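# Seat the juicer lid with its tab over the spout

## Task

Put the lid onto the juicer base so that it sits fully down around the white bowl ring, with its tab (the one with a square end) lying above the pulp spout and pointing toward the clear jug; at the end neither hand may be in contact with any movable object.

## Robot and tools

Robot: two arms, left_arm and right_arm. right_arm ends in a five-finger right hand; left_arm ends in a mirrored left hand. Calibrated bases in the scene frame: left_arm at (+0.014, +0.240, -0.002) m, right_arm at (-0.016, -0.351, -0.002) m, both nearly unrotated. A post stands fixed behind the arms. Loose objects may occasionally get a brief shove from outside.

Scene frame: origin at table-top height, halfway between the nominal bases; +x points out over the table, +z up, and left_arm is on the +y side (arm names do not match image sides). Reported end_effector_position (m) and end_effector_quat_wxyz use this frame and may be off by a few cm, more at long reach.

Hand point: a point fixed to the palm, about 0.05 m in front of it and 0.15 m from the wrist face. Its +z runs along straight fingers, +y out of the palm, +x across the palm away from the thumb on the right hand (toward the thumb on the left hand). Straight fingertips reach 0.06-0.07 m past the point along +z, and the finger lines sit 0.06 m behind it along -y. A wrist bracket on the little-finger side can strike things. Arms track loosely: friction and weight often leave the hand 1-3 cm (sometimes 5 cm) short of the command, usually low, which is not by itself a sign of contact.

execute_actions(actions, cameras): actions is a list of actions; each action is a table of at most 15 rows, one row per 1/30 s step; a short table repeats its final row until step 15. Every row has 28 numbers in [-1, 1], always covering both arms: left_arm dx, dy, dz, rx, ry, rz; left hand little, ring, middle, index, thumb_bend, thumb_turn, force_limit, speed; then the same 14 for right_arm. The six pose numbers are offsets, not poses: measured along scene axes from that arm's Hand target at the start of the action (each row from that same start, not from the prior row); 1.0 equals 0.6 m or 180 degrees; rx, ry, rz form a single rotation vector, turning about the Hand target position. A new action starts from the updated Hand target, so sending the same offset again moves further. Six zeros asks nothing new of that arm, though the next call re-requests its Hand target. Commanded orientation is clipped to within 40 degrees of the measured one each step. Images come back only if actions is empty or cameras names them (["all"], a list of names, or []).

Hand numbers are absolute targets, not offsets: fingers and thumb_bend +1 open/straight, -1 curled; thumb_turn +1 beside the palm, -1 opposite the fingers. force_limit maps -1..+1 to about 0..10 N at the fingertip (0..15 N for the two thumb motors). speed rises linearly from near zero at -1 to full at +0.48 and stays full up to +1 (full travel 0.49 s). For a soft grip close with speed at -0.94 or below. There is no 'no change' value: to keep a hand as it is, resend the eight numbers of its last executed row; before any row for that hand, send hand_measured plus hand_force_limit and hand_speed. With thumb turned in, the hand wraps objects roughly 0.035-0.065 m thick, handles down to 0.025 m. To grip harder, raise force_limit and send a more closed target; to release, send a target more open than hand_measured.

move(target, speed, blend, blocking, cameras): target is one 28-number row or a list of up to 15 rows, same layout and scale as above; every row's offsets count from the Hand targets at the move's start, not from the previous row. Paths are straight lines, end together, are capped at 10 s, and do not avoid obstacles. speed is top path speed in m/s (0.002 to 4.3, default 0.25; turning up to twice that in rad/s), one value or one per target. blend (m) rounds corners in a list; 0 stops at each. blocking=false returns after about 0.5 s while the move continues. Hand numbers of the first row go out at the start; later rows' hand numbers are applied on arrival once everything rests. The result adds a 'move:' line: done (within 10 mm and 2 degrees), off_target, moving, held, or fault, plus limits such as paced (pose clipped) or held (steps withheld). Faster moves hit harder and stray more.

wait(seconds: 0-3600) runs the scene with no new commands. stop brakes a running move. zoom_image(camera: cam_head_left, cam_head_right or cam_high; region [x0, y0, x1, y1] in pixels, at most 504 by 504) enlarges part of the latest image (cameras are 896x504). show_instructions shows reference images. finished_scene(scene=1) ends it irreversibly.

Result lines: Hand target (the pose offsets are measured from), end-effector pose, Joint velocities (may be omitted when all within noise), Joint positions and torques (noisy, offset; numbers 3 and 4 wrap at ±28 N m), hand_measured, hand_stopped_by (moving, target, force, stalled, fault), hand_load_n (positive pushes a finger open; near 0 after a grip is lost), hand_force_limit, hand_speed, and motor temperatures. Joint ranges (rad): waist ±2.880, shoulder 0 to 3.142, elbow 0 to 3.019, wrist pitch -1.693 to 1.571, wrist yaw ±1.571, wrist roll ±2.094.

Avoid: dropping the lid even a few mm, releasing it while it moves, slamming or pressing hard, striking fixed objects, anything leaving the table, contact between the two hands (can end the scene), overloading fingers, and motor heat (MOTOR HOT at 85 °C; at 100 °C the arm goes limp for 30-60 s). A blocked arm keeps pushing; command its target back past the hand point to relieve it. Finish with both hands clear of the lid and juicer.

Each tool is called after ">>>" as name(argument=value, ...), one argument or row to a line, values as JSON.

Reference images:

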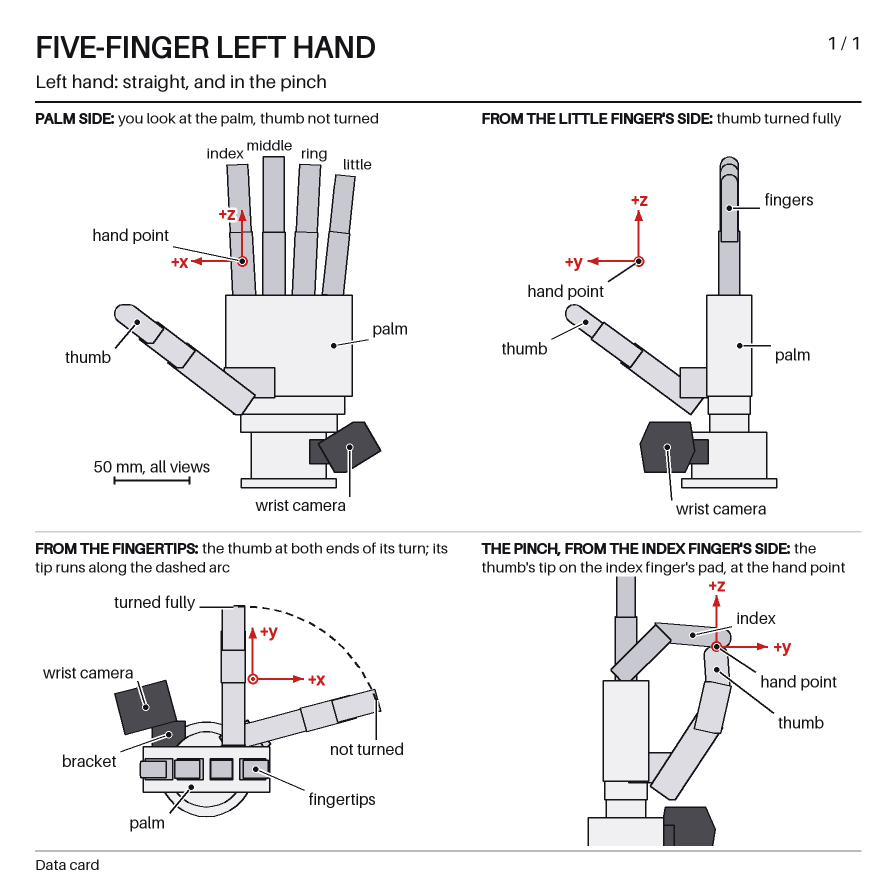

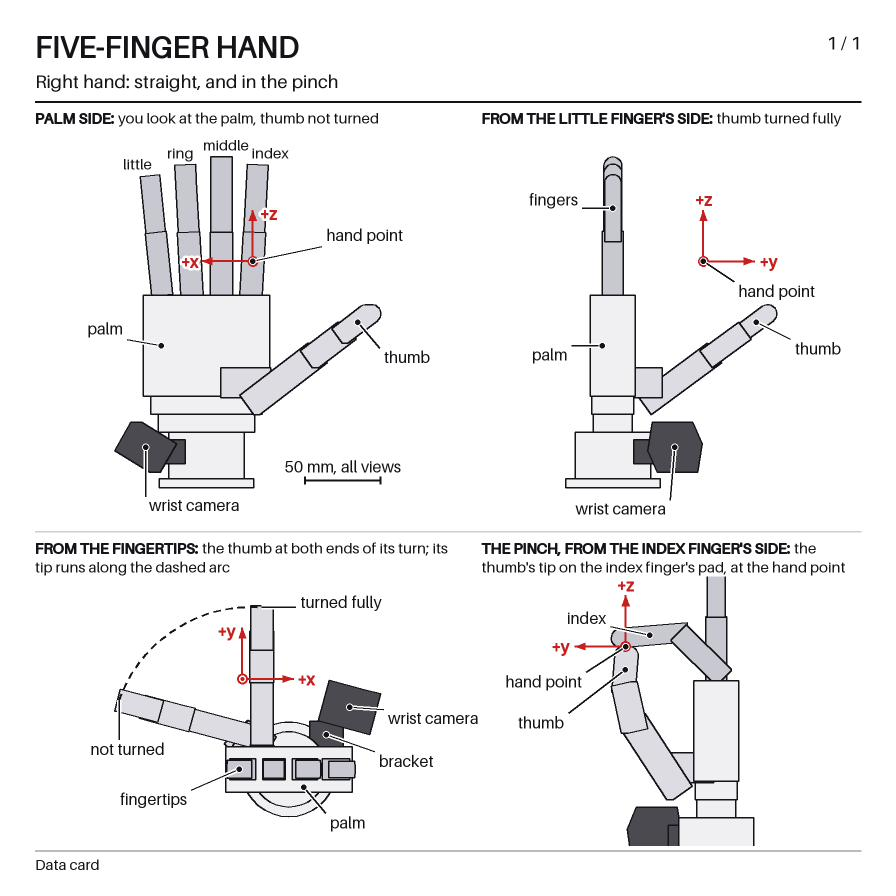

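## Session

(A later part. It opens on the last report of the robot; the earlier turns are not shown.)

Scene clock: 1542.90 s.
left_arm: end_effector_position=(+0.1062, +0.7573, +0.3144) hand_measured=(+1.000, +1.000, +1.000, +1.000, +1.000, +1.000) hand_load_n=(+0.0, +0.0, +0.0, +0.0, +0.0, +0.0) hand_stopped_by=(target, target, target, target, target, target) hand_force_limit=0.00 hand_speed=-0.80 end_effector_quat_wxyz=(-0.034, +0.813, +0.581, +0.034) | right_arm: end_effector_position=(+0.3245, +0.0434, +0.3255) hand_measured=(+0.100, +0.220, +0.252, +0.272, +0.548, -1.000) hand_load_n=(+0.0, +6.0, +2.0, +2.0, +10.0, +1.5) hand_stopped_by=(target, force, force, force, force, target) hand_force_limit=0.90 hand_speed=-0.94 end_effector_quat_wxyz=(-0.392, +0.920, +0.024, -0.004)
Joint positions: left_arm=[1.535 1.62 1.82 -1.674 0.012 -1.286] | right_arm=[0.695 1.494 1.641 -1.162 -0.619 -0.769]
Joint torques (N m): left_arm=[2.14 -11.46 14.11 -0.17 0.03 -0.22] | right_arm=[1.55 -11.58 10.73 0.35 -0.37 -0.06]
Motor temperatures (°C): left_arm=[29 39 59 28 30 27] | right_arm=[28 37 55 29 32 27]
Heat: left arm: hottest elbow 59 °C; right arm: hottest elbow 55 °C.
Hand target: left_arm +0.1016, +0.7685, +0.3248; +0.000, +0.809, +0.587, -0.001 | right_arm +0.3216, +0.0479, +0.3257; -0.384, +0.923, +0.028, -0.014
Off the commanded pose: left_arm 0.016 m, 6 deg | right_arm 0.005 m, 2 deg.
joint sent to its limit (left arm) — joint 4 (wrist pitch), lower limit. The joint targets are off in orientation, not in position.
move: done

>>> move(
  target=[
    [0,0,0,0,0,0,1,1,1,1,1,1,0,-0.8, 0,0,0,0,0,0,0.3,0.3,0.35,0.36,0.62,-1,0.9,-0.94],
    [0,0,0,0,0,0,1,1,1,1,1,1,0,-0.8, 0,0,0,0,0,0,0.9,0.9,0.9,0.9,1,-1,0.9,-0.6],
  ],
  speed=0.03,
  cameras=["all"],
)

>>> zoom_image(
  camera="cam_head_left",
  region=[330, 270, 450, 390],
)

Scene clock: 1550.40 s.
left_arm: end_effector_position=(+0.1062, +0.7573, +0.3144) hand_measured=(+1.000, +1.000, +1.000, +1.000, +1.000, +1.000) hand_load_n=(+0.0, +0.0, +0.0, +0.0, +0.0, +0.0) hand_stopped_by=(target, target, target, target, target, target) hand_force_limit=0.00 hand_speed=-0.80 end_effector_quat_wxyz=(-0.034, +0.813, +0.581, +0.034) | right_arm: end_effector_position=(+0.3222, +0.0411, +0.3192) hand_measured=(+0.900, +0.900, +0.900, +0.900, +1.000, -1.000) hand_load_n=(+0.0, +0.0, +0.0, +0.0, +0.0, +0.0) hand_stopped_by=(target, target, target, target, target, target) hand_force_limit=0.90 hand_speed=-0.60 end_effector_quat_wxyz=(-0.383, +0.924, +0.020, -0.015)
Joint positions: left_arm=[1.535 1.62 1.82 -1.674 0.012 -1.286] | right_arm=[0.695 1.505 1.643 -1.186 -0.618 -0.772]
Joint torques (N m): left_arm=[2.02 -11.16 14.12 -0.12 0.02 -0.22] | right_arm=[1.55 -11.81 10.61 1.11 -0.43 -0.04]
Motor temperatures (°C): left_arm=[29 39 59 28 30 27] | right_arm=[28 36 55 28 31 27]
Heat: left arm: hottest elbow 59 °C; right arm: hottest elbow 55 °C.
Hand target: left_arm +0.1016, +0.7685, +0.3248; +0.000, +0.809, +0.587, -0.001 | right_arm +0.3216, +0.0480, +0.3256; -0.384, +0.923, +0.029, -0.014
Off the commanded pose: left_arm 0.016 m, 6 deg | right_arm 0.010 m, 1 deg.
joint sent to its limit (left arm) — joint 4 (wrist pitch), lower limit. The joint targets are off in orientation, not in position.
move: done

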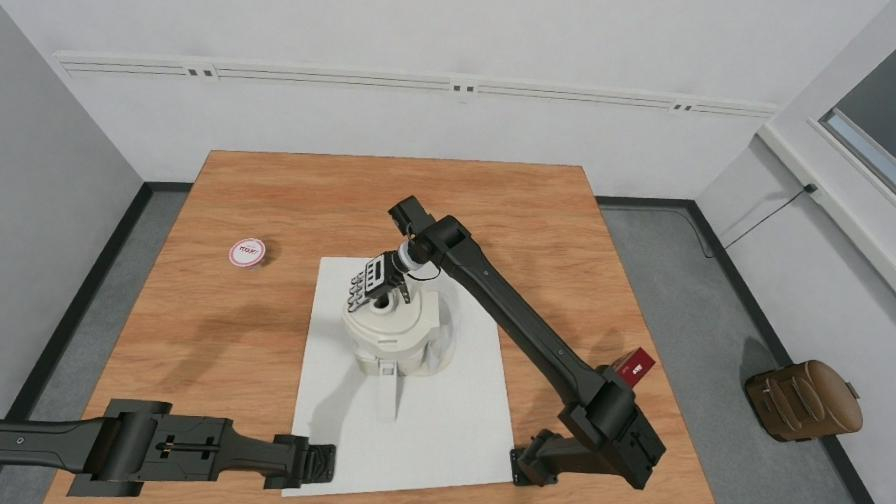

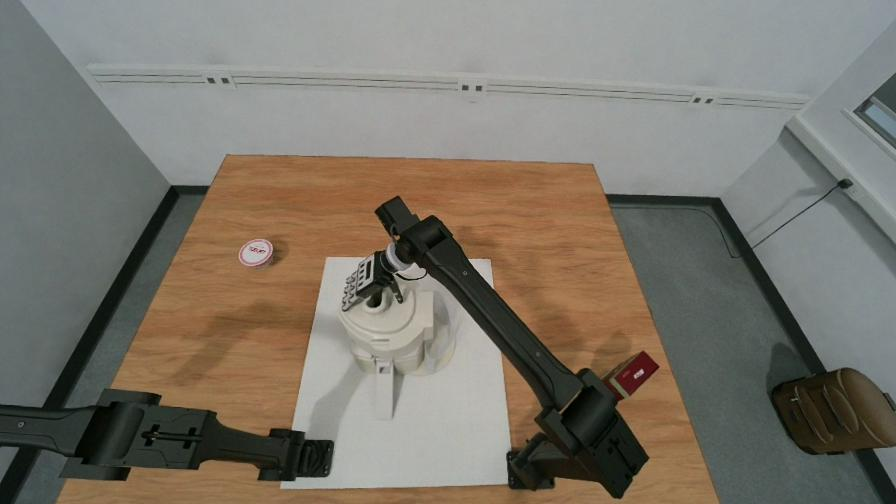

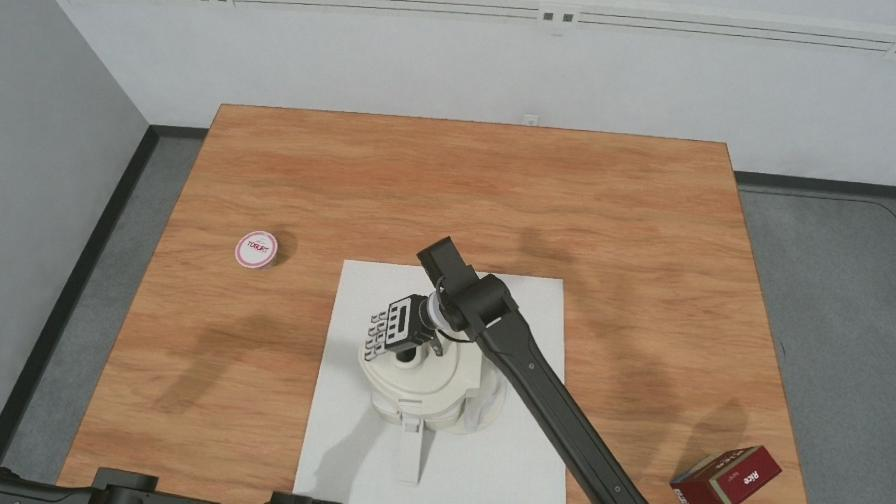

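Scaled by 4.200.

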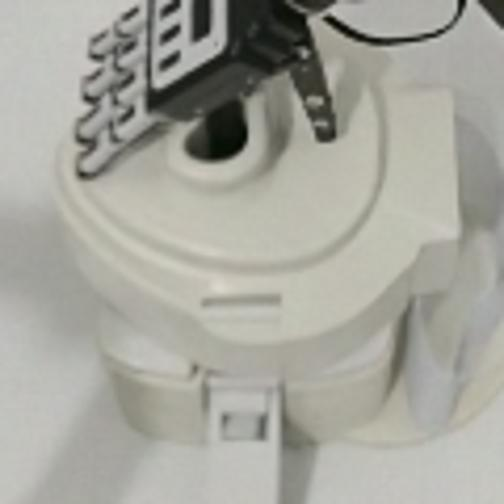

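>>> move(
  target=[
    [0,0,0,0,0,0,1,1,1,1,1,1,0,-0.8, 0.01,0.01,0.12,0,0,0,0.9,0.9,0.9,0.9,1,-1,0.9,-0.6],
    [0,0,0,0,0,0,1,1,1,1,1,1,0,-0.8, 0.01,0.01,0.28,0,0,0,0.9,0.9,0.9,0.9,1,-1,0.9,-0.6],
  ],
  speed=[0.05,0.15],
  blend=[0.02,0],
  cameras=["all"],
)

>>> zoom_image(
  camera="cam_head_left",
  region=[330, 270, 450, 390],
)

Scene clock: 1559.87 s.
left_arm: end_effector_position=(+0.1062, +0.7573, +0.3144) hand_measured=(+1.000, +1.000, +1.000, +1.000, +1.000, +1.000) hand_load_n=(+0.0, +0.0, +0.0, +0.5, +0.0, +0.0) hand_stopped_by=(target, target, target, target, target, target) hand_force_limit=0.00 hand_speed=-0.80 end_effector_quat_wxyz=(-0.034, +0.813, +0.581, +0.034) | right_arm: end_effector_position=(+0.3309, +0.0485, +0.4837) hand_measured=(+0.900, +0.900, +0.900, +0.900, +1.000, -1.000) hand_load_n=(+0.0, +0.0, +0.0, +0.0, +0.0, +0.0) hand_stopped_by=(target, target, target, target, target, target) hand_force_limit=0.90 hand_speed=-0.60 end_effector_quat_wxyz=(-0.390, +0.921, +0.024, -0.006)
Joint positions: left_arm=[1.535 1.62 1.82 -1.674 0.012 -1.286] | right_arm=[0.695 1.721 2.376 -1.678 -0.618 -0.77]
Joint torques (N m): left_arm=[2.14 -11.11 14.02 -0.18 0.03 -0.2] | right_arm=[1.49 -13.51 10.32 1.14 -0.5 0.1]
Motor temperatures (°C): left_arm=[29 39 59 28 30 27] | right_arm=[28 36 57 28 31 27]
Heat: left arm: hottest elbow 59 °C; right arm: hottest elbow 57 °C.
Hand target: left_arm +0.1016, +0.7685, +0.3248; +0.000, +0.809, +0.587, -0.001 | right_arm +0.3275, +0.0540, +0.4937; -0.384, +0.923, +0.028, -0.014
Off the commanded pose: left_arm 0.016 m, 6 deg | right_arm 0.012 m, 1 deg.
joint sent to its limit (left arm) — joint 4 (wrist pitch), lower limit. The joint targets are off in orientation, not in position.
joint sent to its limit (right arm) — joint 4 (wrist pitch), lower limit. The joint targets still meet the commanded pose.
move: off_target (right_arm)

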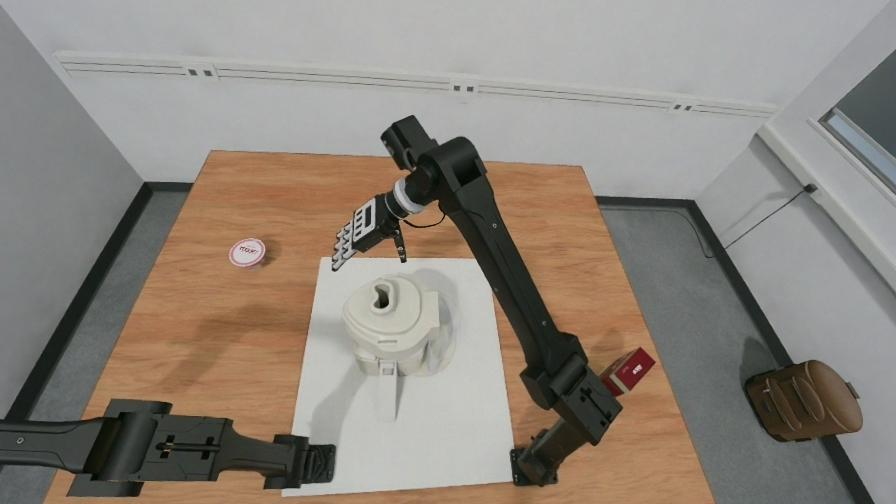

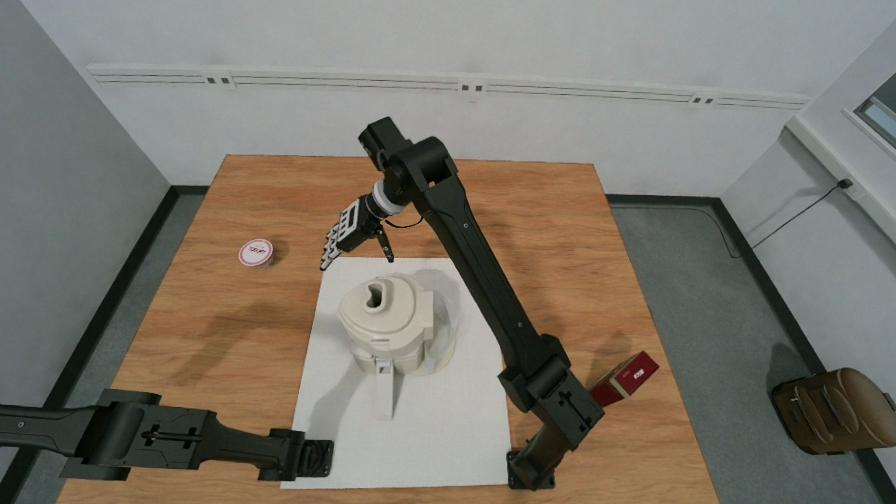

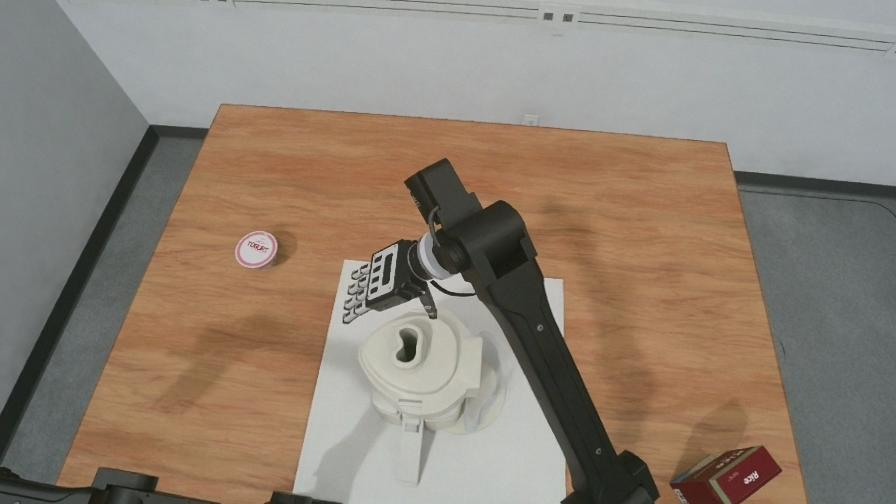

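Scaled by 4.200.

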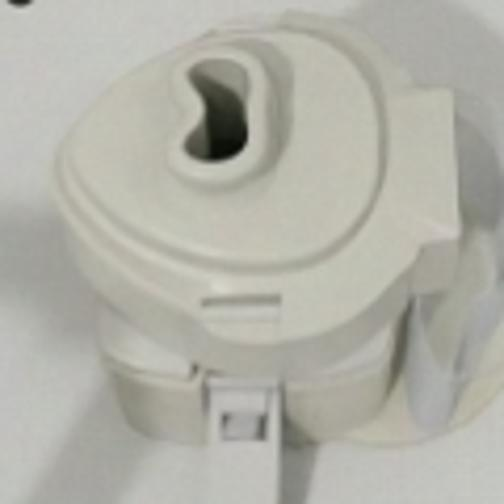

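>>> move(
  target=[
    [0,0,0,0,0,0,1,1,1,1,1,1,0,-0.8, 0.15,-0.6,0.0,0,0,-0.2,0.9,0.9,0.9,0.9,1,-1,0.9,-0.6],
  ],
  speed=0.25,
  cameras=["all"],
)

>>> zoom_image(
  camera="cam_head_left",
  region=[330, 260, 470, 400],
)

>>> zoom_image(
  camera="cam_head_right",
  region=[330, 260, 470, 400],
)

>>> zoom_image(
  camera="cam_high",
  region=[350, 290, 520, 460],
)

Scene clock: 1568.87 s.
left_arm: end_effector_position=(+0.1062, +0.7573, +0.3144) hand_measured=(+1.000, +1.000, +1.000, +1.000, +1.000, +1.000) hand_load_n=(+0.0, +0.0, +0.0, +0.0, +0.0, +0.0) hand_stopped_by=(target, target, target, target, target, target) hand_force_limit=0.00 hand_speed=-0.80 end_effector_quat_wxyz=(-0.034, +0.813, +0.581, +0.034) | right_arm: end_effector_position=(+0.4227, -0.3080, +0.4882) hand_measured=(+0.900, +0.900, +0.900, +0.900, +1.000, -1.000) hand_load_n=(+0.0, +0.0, +0.0, +0.0, +0.0, +0.0) hand_stopped_by=(target, target, target, target, target, target) hand_force_limit=0.90 hand_speed=-0.60 end_effector_quat_wxyz=(-0.381, +0.871, -0.277, +0.138)
Joint positions: left_arm=[1.535 1.62 1.82 -1.674 0.012 -1.286] | right_arm=[-0.116 1.475 2.081 -1.678 -0.699 -0.908]
Joint torques (N m): left_arm=[2.32 -11.4 13.97 -0.17 0.01 -0.21] | right_arm=[1.03 -11.52 7.84 1.32 -0.63 -0.17]
Motor temperatures (°C): left_arm=[29 39 59 28 30 27] | right_arm=[28 36 57 28 31 27]
Heat: left arm: hottest elbow 59 °C; right arm: hottest elbow 57 °C.
Hand target: left_arm +0.1016, +0.7685, +0.3248; +0.000, +0.809, +0.587, -0.001 | right_arm +0.4176, -0.3061, +0.4937; -0.369, +0.886, -0.258, +0.106
Off the commanded pose: left_arm 0.016 m, 6 deg | right_arm 0.008 m, 5 deg.
joint sent to its limit (left arm) — joint 4 (wrist pitch), lower limit. The joint targets are off in orientation, not in position.
joint sent to its limit (right arm) — joint 4 (wrist pitch), lower limit. The joint targets are off in orientation, not in position.
move: off_target (right_arm)

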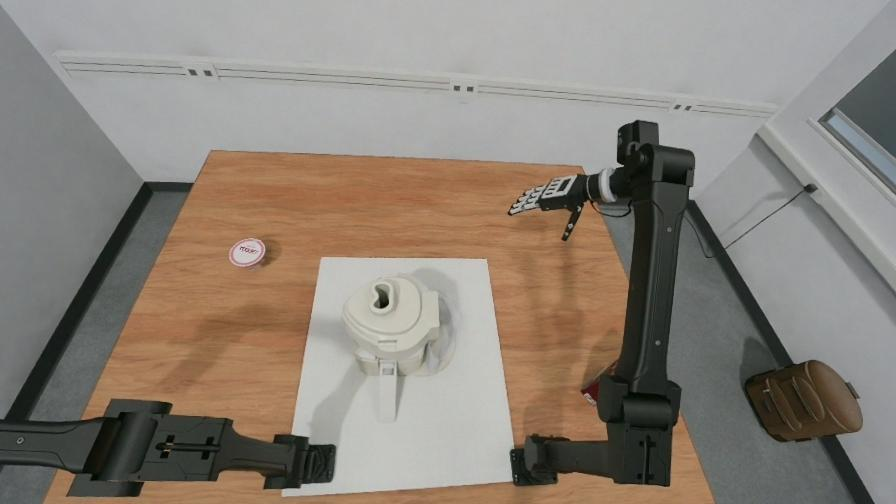

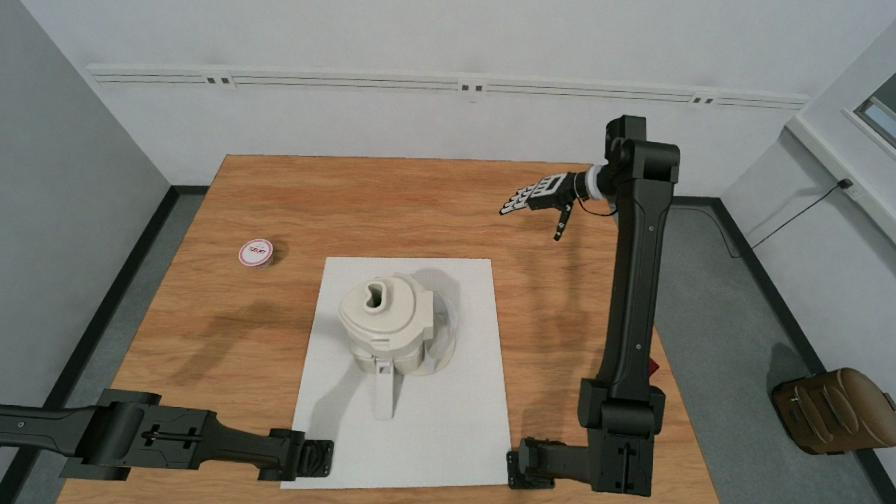

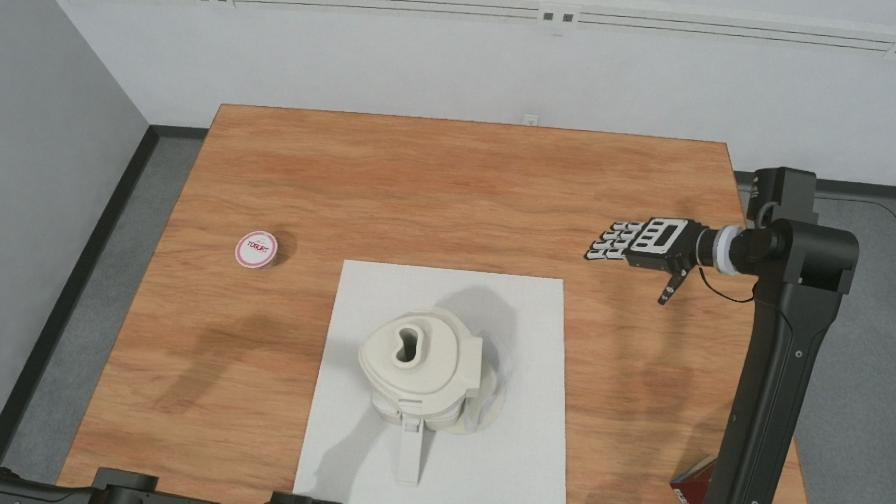

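Scaled by 3.600.

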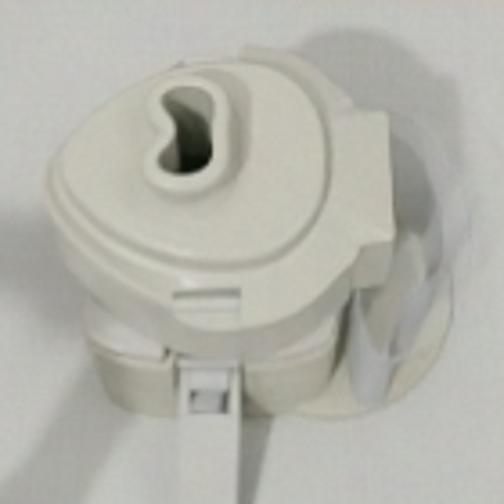

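Scaled by 3.600.

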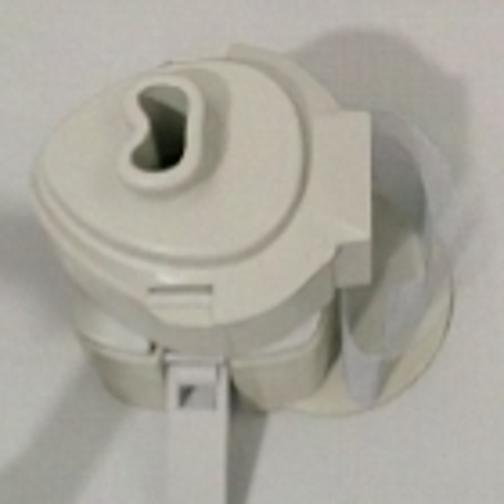

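Scaled by 2.965.

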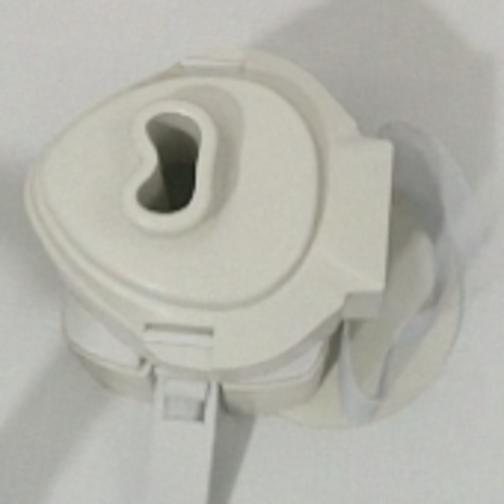

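>>> finished_scene(
)

The scene is finished: the task was done.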